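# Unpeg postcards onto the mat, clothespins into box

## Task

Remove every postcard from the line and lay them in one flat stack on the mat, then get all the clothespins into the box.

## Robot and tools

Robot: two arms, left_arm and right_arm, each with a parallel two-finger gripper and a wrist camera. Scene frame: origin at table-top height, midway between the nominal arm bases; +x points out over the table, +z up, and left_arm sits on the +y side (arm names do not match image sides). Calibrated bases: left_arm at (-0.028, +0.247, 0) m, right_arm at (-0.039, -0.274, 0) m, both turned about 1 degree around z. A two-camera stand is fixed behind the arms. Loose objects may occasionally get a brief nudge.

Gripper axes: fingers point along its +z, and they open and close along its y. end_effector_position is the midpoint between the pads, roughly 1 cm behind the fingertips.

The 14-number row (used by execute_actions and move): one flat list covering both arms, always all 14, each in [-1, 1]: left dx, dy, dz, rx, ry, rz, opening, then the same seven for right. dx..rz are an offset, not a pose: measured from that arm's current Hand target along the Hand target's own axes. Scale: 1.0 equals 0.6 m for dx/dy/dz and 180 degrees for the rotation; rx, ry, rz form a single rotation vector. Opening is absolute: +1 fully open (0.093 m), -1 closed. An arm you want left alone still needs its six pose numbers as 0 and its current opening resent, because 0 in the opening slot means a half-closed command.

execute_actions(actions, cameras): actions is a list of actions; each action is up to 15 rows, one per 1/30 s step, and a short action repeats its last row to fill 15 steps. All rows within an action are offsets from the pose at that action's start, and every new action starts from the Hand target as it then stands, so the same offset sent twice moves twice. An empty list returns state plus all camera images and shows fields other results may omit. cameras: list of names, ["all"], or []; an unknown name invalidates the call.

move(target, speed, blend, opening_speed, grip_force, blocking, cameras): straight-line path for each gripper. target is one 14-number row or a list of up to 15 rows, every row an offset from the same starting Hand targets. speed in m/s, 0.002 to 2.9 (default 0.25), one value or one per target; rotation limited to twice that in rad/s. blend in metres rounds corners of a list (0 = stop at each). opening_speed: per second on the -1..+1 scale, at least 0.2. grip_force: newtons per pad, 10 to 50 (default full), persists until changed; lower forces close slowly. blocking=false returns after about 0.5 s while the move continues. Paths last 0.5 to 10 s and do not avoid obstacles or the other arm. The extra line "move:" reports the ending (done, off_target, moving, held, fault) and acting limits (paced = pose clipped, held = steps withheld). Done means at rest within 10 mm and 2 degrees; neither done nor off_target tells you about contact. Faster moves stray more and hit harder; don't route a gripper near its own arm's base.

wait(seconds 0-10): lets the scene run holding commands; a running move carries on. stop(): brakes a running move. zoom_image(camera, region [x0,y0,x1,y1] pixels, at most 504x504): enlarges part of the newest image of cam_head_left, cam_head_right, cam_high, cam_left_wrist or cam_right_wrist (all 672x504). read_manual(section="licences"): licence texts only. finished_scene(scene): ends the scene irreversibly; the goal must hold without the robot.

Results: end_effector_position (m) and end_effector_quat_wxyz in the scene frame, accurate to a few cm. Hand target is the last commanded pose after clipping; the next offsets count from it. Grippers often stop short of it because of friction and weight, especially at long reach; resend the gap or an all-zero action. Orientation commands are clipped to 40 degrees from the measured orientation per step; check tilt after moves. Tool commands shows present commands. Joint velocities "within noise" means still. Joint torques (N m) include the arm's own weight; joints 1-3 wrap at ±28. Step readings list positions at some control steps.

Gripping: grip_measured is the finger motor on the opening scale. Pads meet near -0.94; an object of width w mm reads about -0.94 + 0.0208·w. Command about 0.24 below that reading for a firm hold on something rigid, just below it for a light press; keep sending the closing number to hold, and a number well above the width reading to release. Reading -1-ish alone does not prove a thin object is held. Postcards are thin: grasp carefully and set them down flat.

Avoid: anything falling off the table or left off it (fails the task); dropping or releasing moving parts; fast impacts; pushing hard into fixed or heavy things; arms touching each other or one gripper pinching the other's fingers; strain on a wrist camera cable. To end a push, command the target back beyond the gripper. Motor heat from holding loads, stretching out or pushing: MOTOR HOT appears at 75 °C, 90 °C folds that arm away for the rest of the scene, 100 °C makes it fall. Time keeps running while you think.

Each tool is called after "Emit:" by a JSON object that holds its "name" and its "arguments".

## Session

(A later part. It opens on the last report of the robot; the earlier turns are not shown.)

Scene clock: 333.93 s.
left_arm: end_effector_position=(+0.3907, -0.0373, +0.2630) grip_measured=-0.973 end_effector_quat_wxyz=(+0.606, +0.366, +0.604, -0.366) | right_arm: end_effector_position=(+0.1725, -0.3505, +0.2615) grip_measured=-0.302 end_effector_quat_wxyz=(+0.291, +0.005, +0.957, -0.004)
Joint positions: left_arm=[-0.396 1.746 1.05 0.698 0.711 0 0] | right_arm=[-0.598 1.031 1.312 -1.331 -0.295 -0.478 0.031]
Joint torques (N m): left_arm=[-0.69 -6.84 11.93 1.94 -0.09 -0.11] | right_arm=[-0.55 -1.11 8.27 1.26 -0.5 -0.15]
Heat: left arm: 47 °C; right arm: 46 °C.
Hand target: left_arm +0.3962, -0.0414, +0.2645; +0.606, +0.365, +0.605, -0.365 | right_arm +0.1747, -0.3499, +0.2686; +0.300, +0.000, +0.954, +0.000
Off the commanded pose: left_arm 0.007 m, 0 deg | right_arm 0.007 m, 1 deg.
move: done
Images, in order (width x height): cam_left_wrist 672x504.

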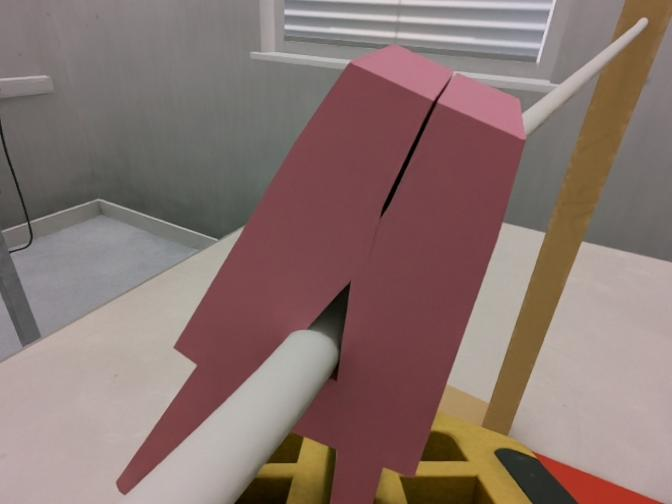

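Emit:
{"name": "move", "arguments": {"target": [[0.0,0,0,0,0,0,0.3,0,0,0,0,0,0,-0.3],[0.025,0,-0.1,0,0,0,0.2,0,0,0,0,0,0,-0.3]], "speed": 0.06}}

Emit:
{"name": "wait", "arguments": {"seconds": 6, "cameras": ["cam_left_wrist"]}}

Scene clock: 341.50 s.
left_arm: end_effector_position=(+0.3733, +0.0075, +0.2385) grip_measured=+0.202 end_effector_quat_wxyz=(+0.593, +0.362, +0.618, -0.368) | right_arm: end_effector_position=(+0.1725, -0.3505, +0.2615) grip_measured=-0.302 end_effector_quat_wxyz=(+0.291, +0.005, +0.957, -0.004)
Joint positions: left_arm=[-0.293 1.668 0.883 0.749 0.811 0 0.055] | right_arm=[-0.598 1.031 1.312 -1.331 -0.295 -0.478 0.031]
Joint torques (N m): left_arm=[0.55 -9.8 6.86 2.24 0.14 -0.1] | right_arm=[-0.55 -1.11 8.27 1.26 -0.5 -0.15]
Heat: left arm: 48 °C; right arm: 46 °C.
Hand target: left_arm +0.3682, +0.0117, +0.2493; +0.606, +0.365, +0.605, -0.365 | right_arm +0.1747, -0.3499, +0.2686; +0.300, +0.000, +0.954, +0.000
Off the commanded pose: left_arm 0.013 m, 2 deg | right_arm 0.007 m, 1 deg.
move: off_target (left_arm); target 2's new opening was sent with left_arm's hand 0.013 m and 2 deg from that target

Scene clock: 347.50 s.
left_arm: end_effector_position=(+0.3733, +0.0075, +0.2385) grip_measured=+0.202 end_effector_quat_wxyz=(+0.593, +0.362, +0.618, -0.368) | right_arm: end_effector_position=(+0.1725, -0.3505, +0.2615) grip_measured=-0.302 end_effector_quat_wxyz=(+0.291, +0.005, +0.957, -0.004)
Joint positions: left_arm=[-0.293 1.668 0.883 0.749 0.811 0 0.055] | right_arm=[-0.598 1.031 1.312 -1.331 -0.295 -0.478 0.031]
Joint torques (N m): left_arm=[0.43 -9.52 6.95 2.29 0.13 -0.08] | right_arm=[-0.55 -1.11 8.27 1.26 -0.5 -0.15]
Heat: left arm: 47 °C; right arm: 46 °C.
Hand target: left_arm +0.3682, +0.0117, +0.2493; +0.606, +0.365, +0.605, -0.365 | right_arm +0.1747, -0.3499, +0.2686; +0.300, +0.000, +0.954, +0.000
Tool commands: left_gripper/opening=+0.2 right_gripper/opening=-0.3
Off the commanded pose: left_arm 0.013 m, 2 deg | right_arm 0.007 m, 1 deg.
wait: 6.00 s; at rest by 0.17 s
Images, in order (width x height): cam_left_wrist 672x504.

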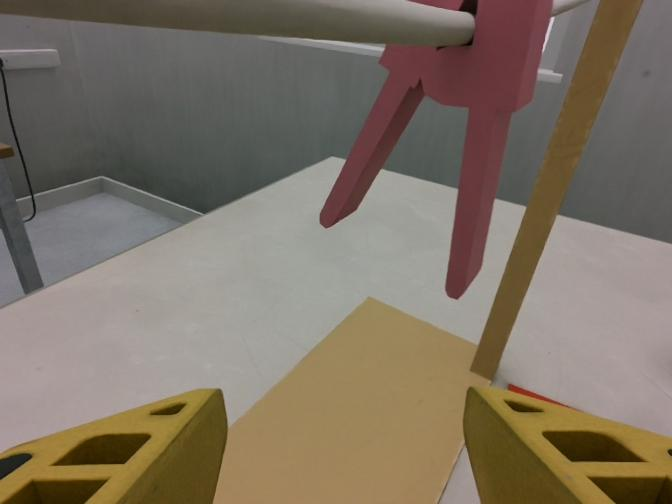

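Emit:
{"name": "move", "arguments": {"target": [[-0.03,-0.02,0,0,0,0.12,0.15,0,0,0,0,0,0,-0.3],[-0.03,-0.02,0.06,0,0,0.12,0.15,0,0,0,0,0,0,-0.3]], "cameras": ["cam_left_wrist"], "speed": 0.08}}

Scene clock: 355.03 s.
left_arm: end_effector_position=(+0.3696, -0.0211, +0.2642) grip_measured=+0.152 end_effector_quat_wxyz=(+0.662, +0.468, +0.530, -0.250) | right_arm: end_effector_position=(+0.1725, -0.3505, +0.2615) grip_measured=-0.302 end_effector_quat_wxyz=(+0.291, +0.005, +0.957, -0.004)
Joint positions: left_arm=[-0.377 1.65 0.947 0.702 0.727 0.363 0.052] | right_arm=[-0.598 1.031 1.312 -1.331 -0.295 -0.478 0.031]
Joint torques (N m): left_arm=[-0.96 -6.12 11.92 1.93 -0.05 -0.01] | right_arm=[-0.54 -1.11 8.27 1.26 -0.5 -0.15]
Heat: left arm: 47 °C; right arm: 46 °C.
Hand target: left_arm +0.3743, -0.0257, +0.2674; +0.664, +0.472, +0.526, -0.245 | right_arm +0.1747, -0.3499, +0.2686; +0.300, +0.000, +0.954, +0.000
Off the commanded pose: left_arm 0.007 m, 1 deg | right_arm 0.007 m, 1 deg.
move: done
Images, in order (width x height): cam_left_wrist 672x504.

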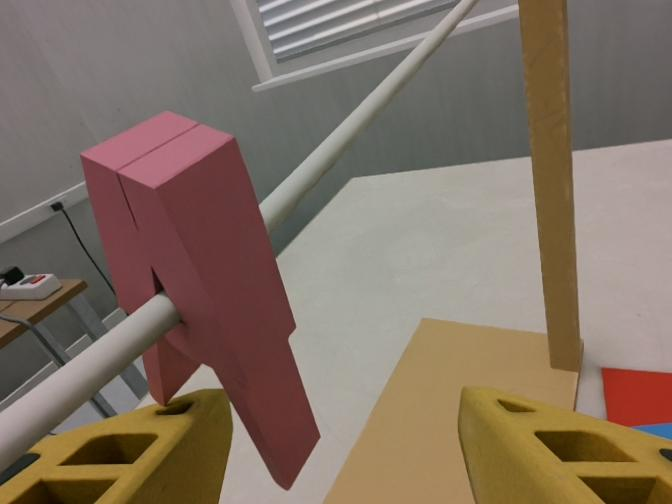

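Emit:
{"name": "move", "arguments": {"target": [[0,0,-0.05,0,0,0,0.25,0,0,0,0,0,0,-0.3],[0.005,0.045,-0.05,0,0,0,0.25,0,0,0,0,0,0,-0.3]], "speed": 0.08}}

Emit:
{"name": "wait", "arguments": {"seconds": 3, "cameras": ["cam_left_wrist"]}}

Scene clock: 359.80 s.
left_arm: end_effector_position=(+0.3785, +0.0131, +0.2719) grip_measured=+0.248 end_effector_quat_wxyz=(+0.663, +0.467, +0.530, -0.247) | right_arm: end_effector_position=(+0.1725, -0.3505, +0.2615) grip_measured=-0.302 end_effector_quat_wxyz=(+0.291, +0.005, +0.957, -0.004)
Joint positions: left_arm=[-0.274 1.628 0.955 0.675 0.824 0.364 0.057] | right_arm=[-0.598 1.031 1.312 -1.331 -0.295 -0.478 0.031]
Joint torques (N m): left_arm=[0.17 -5.78 11.77 1.86 0.13 0] | right_arm=[-0.55 -1.11 8.27 1.26 -0.5 -0.15]
Heat: left arm: 47 °C; right arm: 46 °C.
Hand target: left_arm +0.3835, +0.0130, +0.2746; +0.664, +0.472, +0.525, -0.245 | right_arm +0.1747, -0.3499, +0.2686; +0.300, +0.000, +0.954, +0.000
Off the commanded pose: left_arm 0.006 m, 1 deg | right_arm 0.007 m, 1 deg.
move: done

Scene clock: 362.80 s.
left_arm: end_effector_position=(+0.3784, +0.0131, +0.2718) grip_measured=+0.248 end_effector_quat_wxyz=(+0.663, +0.467, +0.530, -0.248) | right_arm: end_effector_position=(+0.1725, -0.3505, +0.2615) grip_measured=-0.302 end_effector_quat_wxyz=(+0.291, +0.005, +0.957, -0.004)
Joint positions: left_arm=[-0.274 1.628 0.955 0.674 0.825 0.364 0.057] | right_arm=[-0.598 1.031 1.312 -1.331 -0.295 -0.478 0.031]
Joint torques (N m): left_arm=[0.27 -5.81 11.88 1.84 0.11 0] | right_arm=[-0.54 -1.11 8.27 1.26 -0.5 -0.15]
Heat: left arm: 47 °C; right arm: 46 °C.
Hand target: left_arm +0.3835, +0.0130, +0.2746; +0.664, +0.472, +0.525, -0.245 | right_arm +0.1747, -0.3499, +0.2686; +0.300, +0.000, +0.954, +0.000
Tool commands: left_gripper/opening=+0.25 right_gripper/opening=-0.3
Off the commanded pose: left_arm 0.006 m, 1 deg | right_arm 0.007 m, 1 deg.
wait: 3.00 s; at rest by 0.17 s
Images, in order (width x height): cam_left_wrist 672x504.

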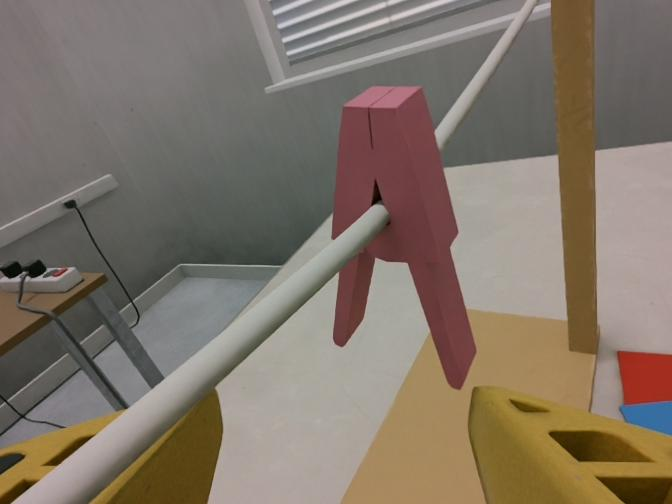

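Emit:
{"name": "move", "arguments": {"target": [[0.017,-0.026,0,0,0,0,0.2,0,0,0,0,0,0,-0.3],[0.017,-0.026,0.06,0,0,0,0.2,0,0,0,0,0,0,-0.3]], "cameras": ["cam_left_wrist"], "speed": 0.08}}

Scene clock: 366.63 s.
left_arm: end_effector_position=(+0.3856, -0.0195, +0.2530) grip_measured=+0.202 end_effector_quat_wxyz=(+0.655, +0.469, +0.537, -0.252) | right_arm: end_effector_position=(+0.1725, -0.3505, +0.2615) grip_measured=-0.302 end_effector_quat_wxyz=(+0.291, +0.005, +0.957, -0.004)
Joint positions: left_arm=[-0.356 1.715 0.99 0.704 0.748 0.364 0.055] | right_arm=[-0.598 1.031 1.312 -1.331 -0.295 -0.478 0.031]
Joint torques (N m): left_arm=[-0.91 -6.48 11.69 2.15 -0.06 -0.02] | right_arm=[-0.54 -1.11 8.27 1.26 -0.5 -0.15]
Heat: left arm: 48 °C; right arm: 46 °C.
Hand target: left_arm +0.3909, -0.0239, +0.2594; +0.664, +0.472, +0.525, -0.245 | right_arm +0.1747, -0.3499, +0.2686; +0.300, +0.000, +0.954, +0.000
Off the commanded pose: left_arm 0.009 m, 2 deg | right_arm 0.007 m, 1 deg.
move: done
Images, in order (width x height): cam_left_wrist 672x504.

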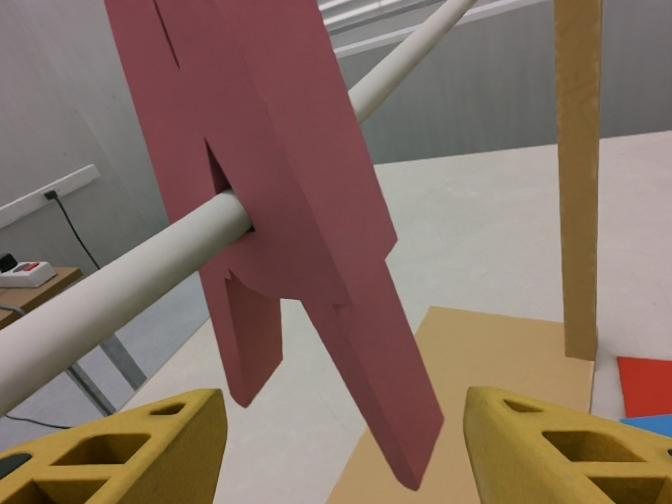

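Emit:
{"name": "move", "arguments": {"target": [[-0.013,0.006,0.02,0,0,0,0.25,0,0,0,0,0,0,-0.3],[-0.013,0.006,0.02,0,0,0,-1,0,0,0,0,0,0,-0.3]], "cameras": ["cam_left_wrist"], "speed": 0.06}}

Scene clock: 370.43 s.
left_arm: end_effector_position=(+0.3926, -0.0290, +0.2660) grip_measured=-0.904 end_effector_quat_wxyz=(+0.662, +0.468, +0.529, -0.248) | right_arm: end_effector_position=(+0.1725, -0.3505, +0.2615) grip_measured=-0.302 end_effector_quat_wxyz=(+0.291, +0.005, +0.957, -0.004)
Joint positions: left_arm=[-0.375 1.734 1.049 0.686 0.727 0.364 0.002] | right_arm=[-0.598 1.031 1.312 -1.331 -0.295 -0.478 0.031]
Joint torques (N m): left_arm=[-1.24 -6.54 11.89 1.92 -0.08 0.03] | right_arm=[-0.55 -1.11 8.27 1.26 -0.5 -0.15]
Heat: left arm: 48 °C; right arm: 46 °C.
Hand target: left_arm +0.3969, -0.0342, +0.2680; +0.664, +0.472, +0.526, -0.245 | right_arm +0.1747, -0.3499, +0.2686; +0.300, +0.000, +0.954, +0.000
Off the commanded pose: left_arm 0.007 m, 1 deg | right_arm 0.007 m, 1 deg.
move: done
Images, in order (width x height): cam_left_wrist 672x504.

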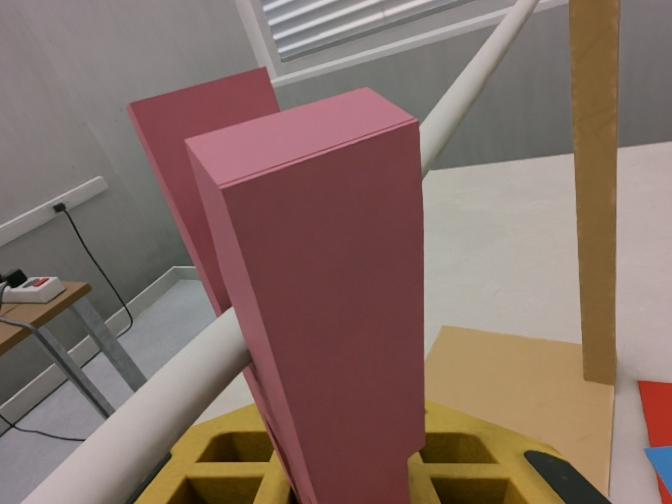

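Emit:
{"name": "move", "arguments": {"target": [[0.09,-0.015,0,0,0,0,-1,0,0,0,0,0,0,-0.3],[0.09,-0.03,-0.15,0,0,-0.12,-1,0,0,0,0,0,0,-0.3]], "cameras": ["cam_left_wrist"], "speed": 0.08}}

Scene clock: 377.37 s.
left_arm: end_effector_position=(+0.3626, +0.0434, +0.2003) grip_measured=-0.882 end_effector_quat_wxyz=(+0.594, +0.361, +0.617, -0.369) | right_arm: end_effector_position=(+0.1725, -0.3505, +0.2615) grip_measured=-0.302 end_effector_quat_wxyz=(+0.291, +0.005, +0.957, -0.004)
Joint positions: left_arm=[-0.193 1.703 0.733 0.933 0.911 0.003 0.003] | right_arm=[-0.598 1.031 1.312 -1.331 -0.295 -0.478 0.031]
Joint torques (N m): left_arm=[0.51 -9.55 6.2 2.18 0.12 -0.15] | right_arm=[-0.55 -1.11 8.27 1.26 -0.5 -0.15]
Heat: left arm: 48 °C; right arm: 46 °C.
Hand target: left_arm +0.3578, +0.0467, +0.2111; +0.606, +0.365, +0.605, -0.365 | right_arm +0.1747, -0.3499, +0.2686; +0.300, +0.000, +0.954, +0.000
Off the commanded pose: left_arm 0.012 m, 2 deg | right_arm 0.007 m, 1 deg.
move: off_target (left_arm)
Images, in order (width x height): cam_left_wrist 672x504.

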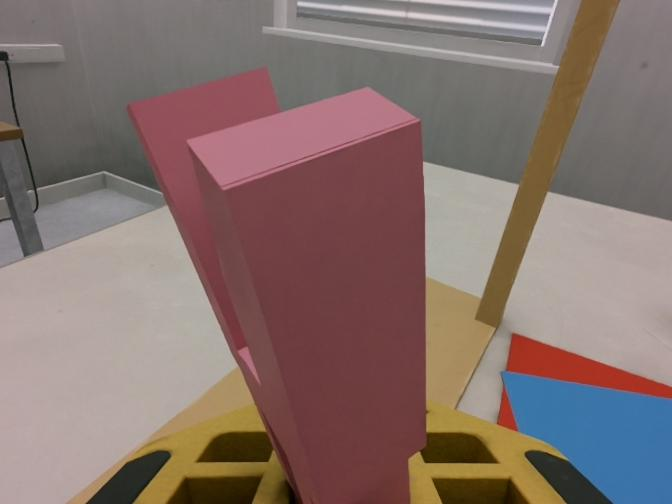

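Emit:
{"name": "move", "arguments": {"target": [[0.0,-0.195,-0.176,-0.307,0.276,-0.16,-1,0,0,0,0,0,0,-0.3],[0.228,-0.195,-0.176,-0.307,0.276,-0.16,-1,0,0,0,0,0,0,-0.3],[0.228,-0.195,-0.176,-0.307,0.276,-0.16,0.3,0,0,0,0,0,0,-0.3],[0.0,-0.195,-0.176,-0.307,0.276,-0.16,0.3,0,0,0,0,0,0,-0.3]], "cameras": ["cam_left_wrist"], "speed": [0.2,0.12,0.1,0.15]}}

Scene clock: 388.83 s.
left_arm: end_effector_position=(+0.2064, +0.0855, +0.2086) grip_measured=+0.298 end_effector_quat_wxyz=(+0.305, +0.016, +0.952, -0.015) | right_arm: end_effector_position=(+0.1725, -0.3505, +0.2615) grip_measured=-0.302 end_effector_quat_wxyz=(+0.291, +0.005, +0.957, -0.004)
Joint positions: left_arm=[-0.868 1.208 1.172 -1.066 -0.423 -0.713 0.06] | right_arm=[-0.598 1.031 1.312 -1.331 -0.295 -0.478 0.031]
Joint torques (N m): left_arm=[-1.07 -2.4 10.71 0.98 -0.38 -0.22] | right_arm=[-0.55 -1.11 8.27 1.26 -0.5 -0.15]
Heat: left arm: 47 °C; right arm: 46 °C.
Hand target: left_arm +0.2050, +0.0857, +0.2107; +0.302, +0.017, +0.953, -0.006 | right_arm +0.1747, -0.3499, +0.2686; +0.300, +0.000, +0.954, +0.000
Off the commanded pose: left_arm 0.002 m, 1 deg | right_arm 0.007 m, 1 deg.
move: done
Images, in order (width x height): cam_left_wrist 672x504.

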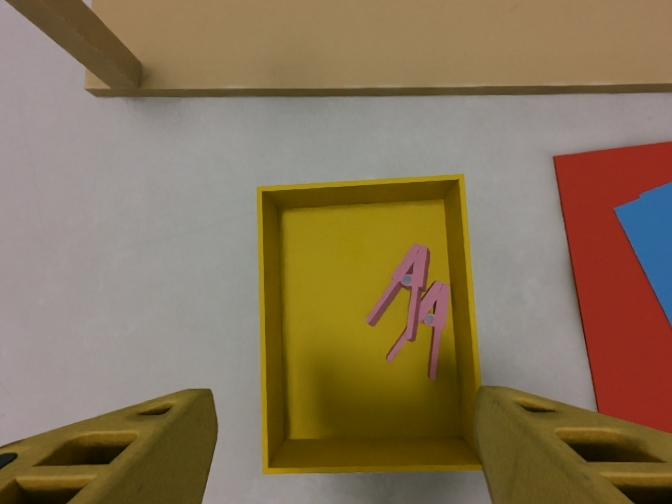

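Emit:
{"name": "move", "arguments": {"target": [[-0.076,0.25,-0.11,0,0,0,0.25,0,0,0,0,0,0,0.12],[-0.076,0.25,-0.11,0,0,0,0.25,-0.153,0.383,0.086,-0.281,-0.281,-0.147,0.12],[-0.076,0.25,-0.11,0,0,0,0.25,-0.234,0.733,0.173,-0.281,-0.281,-0.147,0.12]], "cameras": ["cam_right_wrist","cam_high"], "blend": 0.03}}

Scene clock: 399.10 s.
left_arm: end_effector_position=(+0.2127, +0.2347, +0.2876) grip_measured=+0.252 end_effector_quat_wxyz=(+0.308, +0.016, +0.951, -0.005) | right_arm: end_effector_position=(+0.3420, +0.0879, +0.2532) grip_measured=+0.118 end_effector_quat_wxyz=(+0.611, -0.335, +0.636, +0.329)
Joint positions: left_arm=[-0.082 1.056 1.408 -1.298 -0.017 -0.024 0.057] | right_arm=[0.626 1.736 1.035 0.663 -0.321 -0.002 0.051]
Joint torques (N m): left_arm=[0.72 -1.11 10.26 1.29 0.07 -0.04] | right_arm=[-0.13 -7.09 9.5 2.27 0.1 -0.05]
Heat: left arm: 47 °C; right arm: 46 °C.
Hand target: left_arm +0.2099, +0.2357, +0.2907; +0.302, +0.017, +0.953, -0.006 | right_arm +0.3496, +0.0898, +0.2638; +0.627, -0.327, +0.628, +0.326
Off the commanded pose: left_arm 0.004 m, 1 deg | right_arm 0.013 m, 2 deg.
move: off_target (right_arm); blend cut to 0 m at target 1
Images, in order (width x height): cam_high 672x504, cam_right_wrist 672x504.

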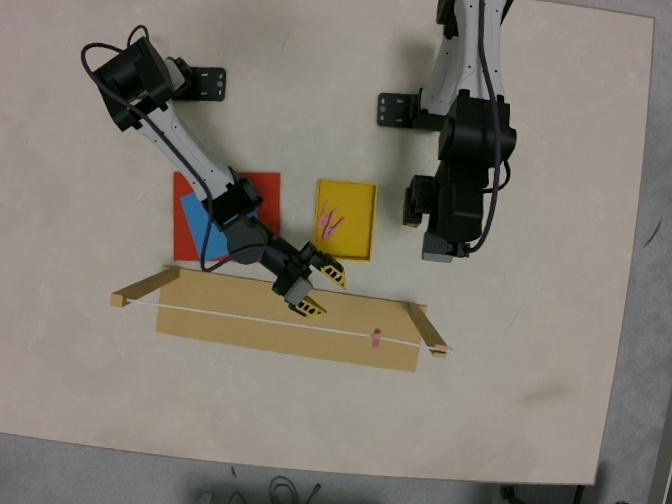

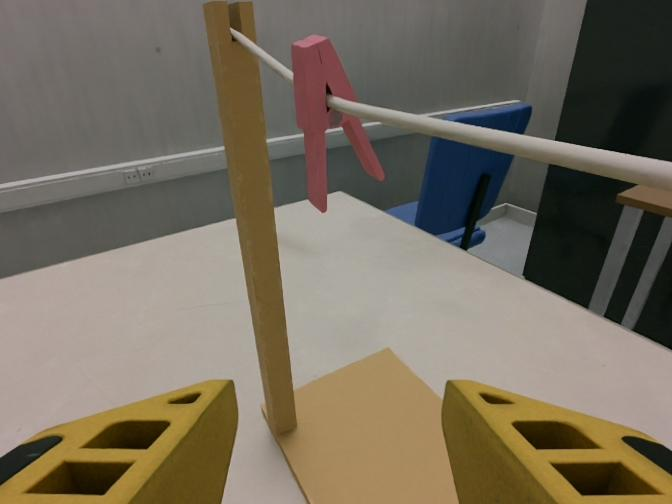

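Emit:
{"name": "move", "arguments": {"target": [[-0.076,0.1,-0.05,0,0,0,0.25,-0.025,0,0,0,0,-0.12,0.2],[-0.076,0.1,-0.05,0,0,0,0.25,-0.025,0,0.115,0,0,-0.12,0.2]], "speed": 0.12, "cameras": ["cam_right_wrist"]}}

Scene clock: 405.50 s.
left_arm: end_effector_position=(+0.2349, +0.2950, +0.3401) grip_measured=+0.252 end_effector_quat_wxyz=(+0.308, +0.016, +0.951, -0.002) | right_arm: end_effector_position=(+0.3851, +0.1423, +0.2739) grip_measured=+0.197 end_effector_quat_wxyz=(+0.671, -0.442, +0.558, +0.208)
Joint positions: left_arm=[0.279 1.28 1.785 -1.474 0.187 0.274 0.057] | right_arm=[0.668 1.95 1.381 0.554 -0.27 -0.373 0.055]
Joint torques (N m): left_arm=[0.88 -1.91 9.21 1.26 0.24 -0.04] | right_arm=[0.28 -8.96 9.87 2.04 0.08 -0.09]
Heat: left arm: 47 °C; right arm: 47 °C.
Hand target: left_arm +0.2321, +0.2951, +0.3412; +0.301, +0.017, +0.953, -0.006 | right_arm +0.3892, +0.1464, +0.2787; +0.677, -0.439, +0.555, +0.203
Off the commanded pose: left_arm 0.003 m, 1 deg | right_arm 0.007 m, 1 deg.
move: done
Images, in order (width x height): cam_right_wrist 672x504.

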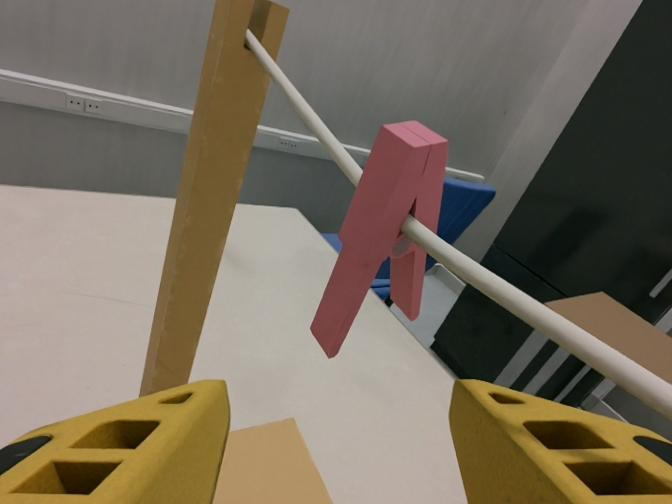

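Emit:
{"name": "move", "arguments": {"target": [[0,0,0,0,0,0,0.25,0.012,-0.015,0,0,0,0,0.2],[0,0,0,0,0,0,0.25,0.012,-0.015,0.07,0,0,0,0.2]], "speed": 0.08, "cameras": ["cam_right_wrist"]}}

Scene clock: 409.83 s.
left_arm: end_effector_position=(+0.2349, +0.2950, +0.3401) grip_measured=+0.252 end_effector_quat_wxyz=(+0.308, +0.016, +0.951, -0.002) | right_arm: end_effector_position=(+0.4185, +0.1702, +0.2723) grip_measured=+0.197 end_effector_quat_wxyz=(+0.672, -0.442, +0.558, +0.207)
Joint positions: left_arm=[0.279 1.28 1.785 -1.474 0.187 0.274 0.057] | right_arm=[0.668 2.112 1.614 0.485 -0.268 -0.374 0.055]
Joint torques (N m): left_arm=[0.58 -2.03 9.4 1.23 0.21 0.02] | right_arm=[0.29 -10.06 10.02 2.09 0.04 -0.09]
Heat: left arm: 48 °C; right arm: 47 °C.
Hand target: left_arm +0.2321, +0.2951, +0.3412; +0.301, +0.017, +0.953, -0.006 | right_arm +0.4222, +0.1745, +0.2753; +0.677, -0.439, +0.555, +0.203
Off the commanded pose: left_arm 0.003 m, 1 deg | right_arm 0.006 m, 1 deg.
move: done
Images, in order (width x height): cam_right_wrist 672x504.

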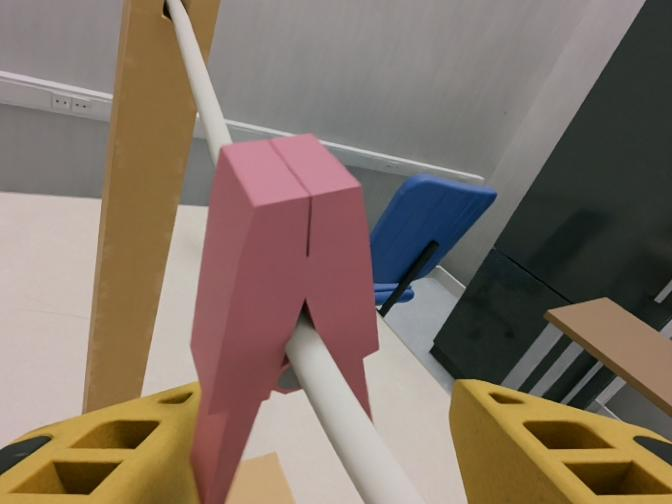

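Emit:
{"name": "move", "arguments": {"target": [[0,0,0,0,0,0,0.25,0.005,0,-0.04,0,0,0,0.3],[0,0,0,0,0,0,0.25,0.008,0.023,-0.04,0,0,0,0.3],[0,0,0,0,0,0,0.25,0.008,0.023,0.0,0,0,0,0.3]], "speed": 0.08, "cameras": ["cam_right_wrist"]}}

Scene clock: 415.17 s.
left_arm: end_effector_position=(+0.2349, +0.2950, +0.3401) grip_measured=+0.252 end_effector_quat_wxyz=(+0.308, +0.016, +0.951, -0.002) | right_arm: end_effector_position=(+0.4098, +0.1769, +0.2637) grip_measured=+0.297 end_effector_quat_wxyz=(+0.672, -0.442, +0.557, +0.207)
Joint positions: left_arm=[0.279 1.28 1.785 -1.474 0.187 0.274 0.057] | right_arm=[0.691 2.113 1.579 0.522 -0.246 -0.375 0.059]
Joint torques (N m): left_arm=[0.64 -2.02 9.39 1.19 0.21 0] | right_arm=[0.28 -10.1 9.55 2.09 0.05 -0.08]
Heat: left arm: 48 °C; right arm: 47 °C.
Hand target: left_arm +0.2321, +0.2951, +0.3412; +0.301, +0.017, +0.953, -0.006 | right_arm +0.4131, +0.1809, +0.2654; +0.677, -0.439, +0.555, +0.203
Off the commanded pose: left_arm 0.003 m, 1 deg | right_arm 0.006 m, 1 deg.
move: done
Images, in order (width x height): cam_right_wrist 672x504.

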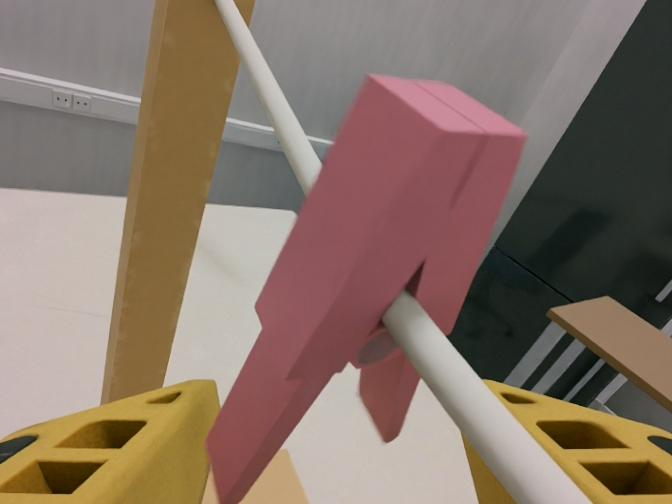

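Emit:
{"name": "wait", "arguments": {"seconds": 2, "cameras": ["cam_right_wrist"]}}

Scene clock: 418.30 s.
left_arm: end_effector_position=(+0.2349, +0.2950, +0.3401) grip_measured=+0.252 end_effector_quat_wxyz=(+0.308, +0.016, +0.951, -0.002) | right_arm: end_effector_position=(+0.4099, +0.1768, +0.2637) grip_measured=+0.297 end_effector_quat_wxyz=(+0.672, -0.442, +0.557, +0.207)
Joint positions: left_arm=[0.279 1.28 1.785 -1.474 0.187 0.274 0.057] | right_arm=[0.691 2.113 1.579 0.522 -0.246 -0.375 0.059]
Joint torques (N m): left_arm=[0.66 -1.89 9.5 1.25 0.26 0.01] | right_arm=[0.29 -10.11 9.55 2.09 0.05 -0.08]
Heat: left arm: 48 °C; right arm: 47 °C.
Hand target: left_arm +0.2321, +0.2951, +0.3412; +0.301, +0.017, +0.953, -0.006 | right_arm +0.4131, +0.1809, +0.2654; +0.677, -0.439, +0.555, +0.203
Tool commands: left_gripper/opening=+0.25 right_gripper/opening=+0.3
Off the commanded pose: left_arm 0.003 m, 1 deg | right_arm 0.006 m, 1 deg.
wait: 2.00 s; at rest from the start
Images, in order (width x height): cam_right_wrist 672x504.

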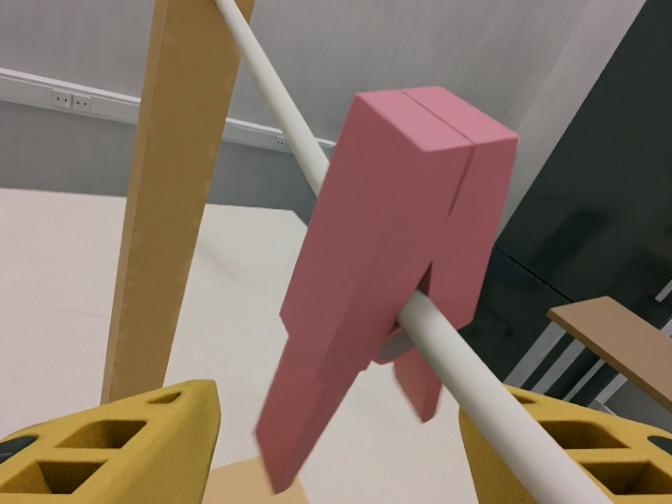

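Both between. Forward 5 mm and close.

Emit:
{"name": "move", "arguments": {"target": [[0,0,0,0,0,0,0.25,-0.004,0,0.012,0,0,0,0.3],[0,0,0,0,0,0,0.25,-0.004,0,0.012,0,0,0,-1]], "speed": 0.08, "cameras": ["cam_right_wrist"]}}

Scene clock: 422.83 s.
left_arm: end_effector_position=(+0.2349, +0.2950, +0.3401) grip_measured=+0.252 end_effector_quat_wxyz=(+0.308, +0.016, +0.951, -0.002) | right_arm: end_effector_position=(+0.4132, +0.1824, +0.2655) grip_measured=-0.850 end_effector_quat_wxyz=(+0.671, -0.442, +0.558, +0.206)
Joint positions: left_arm=[0.279 1.28 1.785 -1.474 0.187 0.274 0.057] | right_arm=[0.695 2.134 1.621 0.499 -0.24 -0.375 0.004]
Joint torques (N m): left_arm=[0.54 -2.03 9.32 1.26 0.22 0.01] | right_arm=[0.34 -10.09 9.98 2.09 0.04 -0.08]
Heat: left arm: 48 °C; right arm: 47 °C.
Hand target: left_arm +0.2321, +0.2951, +0.3412; +0.301, +0.017, +0.953, -0.006 | right_arm +0.4166, +0.1872, +0.2678; +0.677, -0.439, +0.555, +0.203
Off the commanded pose: left_arm 0.003 m, 1 deg | right_arm 0.006 m, 1 deg.
move: done
Images, in order (width x height): cam_right_wrist 672x504.

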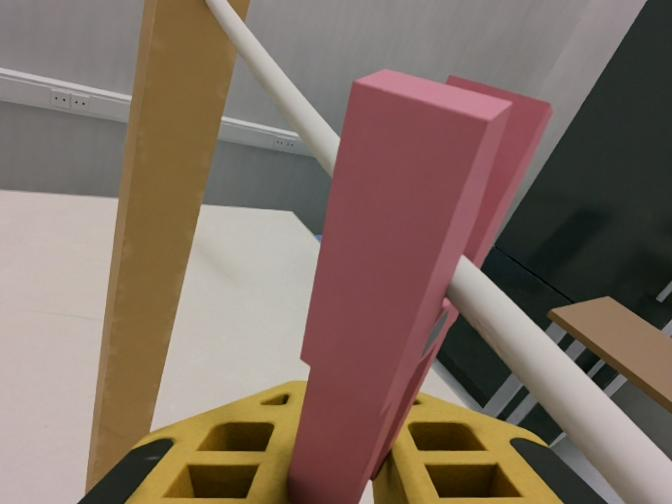

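Emit:
{"name": "move", "arguments": {"target": [[0,0,0,0,0,0,0.25,0.09,0.012,0,0,0,0,-1],[0,0,0,0,0,0,0.25,0.09,0.03,-0.15,0,0,0.12,-1]], "speed": 0.08, "cameras": ["cam_right_wrist"]}}

Scene clock: 429.13 s.
left_arm: end_effector_position=(+0.2349, +0.2950, +0.3401) grip_measured=+0.252 end_effector_quat_wxyz=(+0.308, +0.016, +0.951, -0.002) | right_arm: end_effector_position=(+0.3710, +0.1157, +0.1833) grip_measured=-0.831 end_effector_quat_wxyz=(+0.606, -0.331, +0.650, +0.317)
Joint positions: left_arm=[0.279 1.28 1.785 -1.474 0.187 0.274 0.057] | right_arm=[0.647 1.998 1.096 0.836 -0.274 -0.007 0.005]
Joint torques (N m): left_arm=[0.7 -2.09 9.31 1.23 0.24 -0.03] | right_arm=[-0.5 -13.35 5.91 2.32 -0.24 -0.04]
Heat: left arm: 48 °C; right arm: 47 °C.
Hand target: left_arm +0.2321, +0.2951, +0.3412; +0.301, +0.017, +0.953, -0.006 | right_arm +0.3675, +0.1116, +0.2110; +0.627, -0.327, +0.628, +0.326
Off the commanded pose: left_arm 0.003 m, 1 deg | right_arm 0.028 m, 4 deg.
move: off_target (right_arm)
Images, in order (width x height): cam_right_wrist 672x504.

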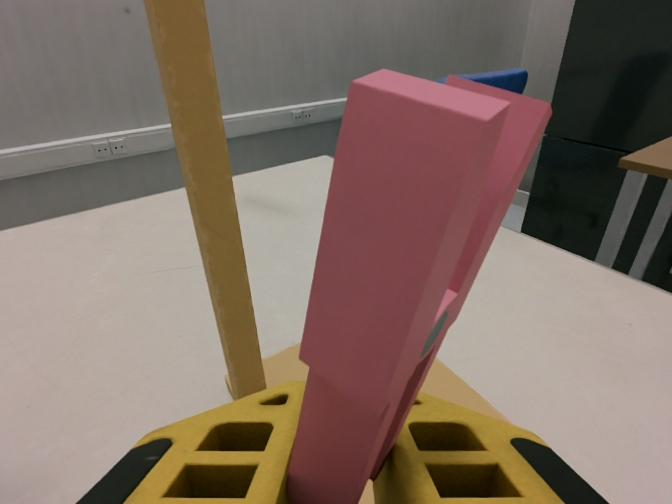

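Emit:
{"name": "move", "arguments": {"target": [[0,0,0,0,0,0,0.25,0.0,0.18,-0.208,0,0.25,0,-1],[0,0,0,0,0,0,0.25,0.083,0.18,-0.208,0,0.25,0,-1]], "speed": 0.18, "cameras": ["cam_right_wrist","cam_high"]}}

Scene clock: 436.43 s.
left_arm: end_effector_position=(+0.2349, +0.2950, +0.3401) grip_measured=+0.252 end_effector_quat_wxyz=(+0.308, +0.016, +0.951, -0.002) | right_arm: end_effector_position=(+0.2047, +0.0688, +0.1541) grip_measured=-0.831 end_effector_quat_wxyz=(+0.323, -0.433, +0.823, +0.173)
Joint positions: left_arm=[0.279 1.28 1.785 -1.474 0.187 0.274 0.057] | right_arm=[0.91 1.523 1.101 -0.399 -0.023 -0.018 0.005]
Joint torques (N m): left_arm=[0.59 -1.95 9.4 1.27 0.2 -0.01] | right_arm=[0.2 -7.47 6.93 1.91 0.05 0.02]
Heat: left arm: 48 °C; right arm: 47 °C.
Hand target: left_arm +0.2321, +0.2951, +0.3412; +0.301, +0.017, +0.953, -0.006 | right_arm +0.2074, +0.0711, +0.1616; +0.339, -0.427, +0.820, +0.176
Off the commanded pose: left_arm 0.003 m, 1 deg | right_arm 0.008 m, 2 deg.
move: done
Images, in order (width x height): cam_high 672x504, cam_right_wrist 672x504.

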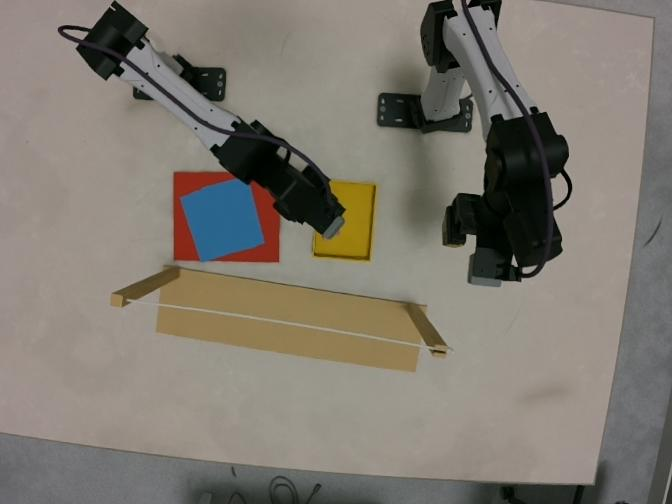

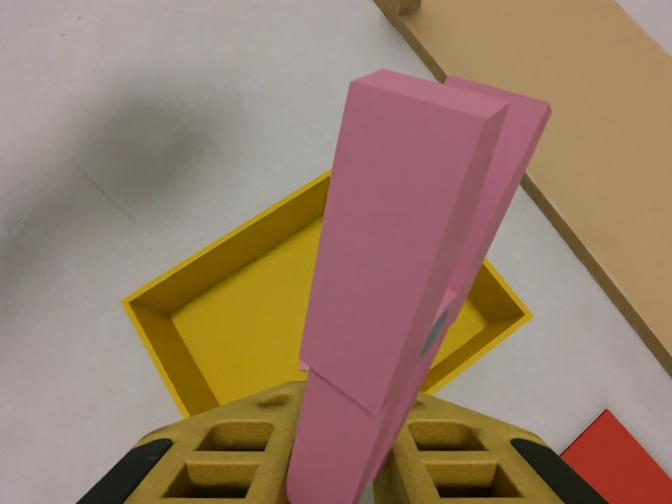

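Same relative view as scene 1; repeat the drop.

Emit:
{"name": "move", "arguments": {"target": [[0,0,0,0,0,0,0.25,0.08,0.025,0.14,0,0,0,-1],[0,0,0,0,0,0,0.25,0.08,0.025,0.14,0,0,0,0.28],[0,0,0,0,0,0,0.25,-0.05,0,-0.1,0,0,0,0.28],[0,0,0,0,0,0,0.25,-0.05,0.1,-0.3,0,0,0,0.28]], "cameras": ["cam_right_wrist","cam_high"], "speed": 0.12}}

Emit:
{"name": "zoom_image", "arguments": {"camera": "cam_high", "region": [150, 150, 400, 320]}}

Scene clock: 445.30 s.
left_arm: end_effector_position=(+0.2349, +0.2950, +0.3401) grip_measured=+0.252 end_effector_quat_wxyz=(+0.308, +0.016, +0.951, -0.002) | right_arm: end_effector_position=(+0.0971, +0.0211, +0.2974) grip_measured=+0.277 end_effector_quat_wxyz=(+0.325, -0.435, +0.822, +0.170)
Joint positions: left_arm=[0.279 1.28 1.785 -1.474 0.187 0.274 0.057] | right_arm=[1.196 1.25 1.467 -1.054 0.175 0.186 0.059]
Joint torques (N m): left_arm=[0.73 -2 9.48 1.27 0.21 0.01] | right_arm=[0.28 -4.78 8.69 1.58 0.18 0.04]
Heat: left arm: 48 °C; right arm: 47 °C.
Hand target: left_arm +0.2321, +0.2951, +0.3412; +0.301, +0.017, +0.953, -0.006 | right_arm +0.0975, +0.0190, +0.3102; +0.339, -0.427, +0.820, +0.176
Off the commanded pose: left_arm 0.003 m, 1 deg | right_arm 0.013 m, 2 deg.
move: off_target (right_arm)
Images, in order (width x height): cam_high 672x504, cam_right_wrist 672x504.

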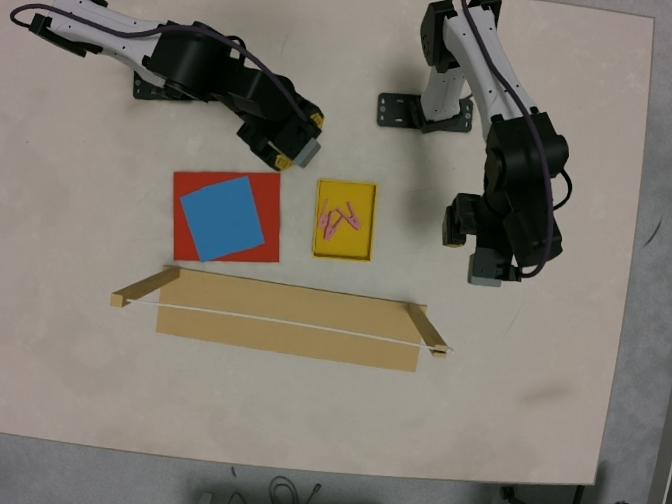

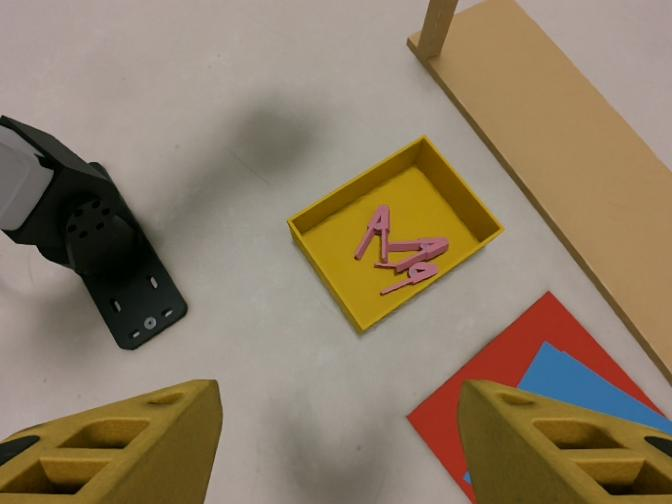

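Scaled by 2.016.

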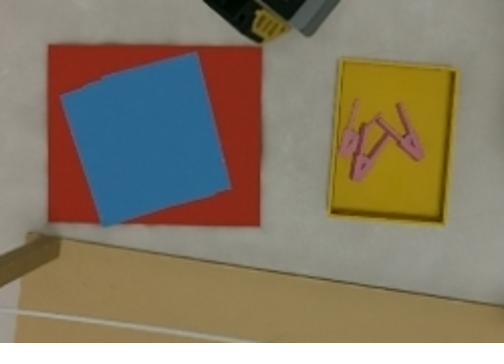

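Emit:
{"name": "finished_scene", "arguments": {"scene": 2}}

The scene is finished: the task was done.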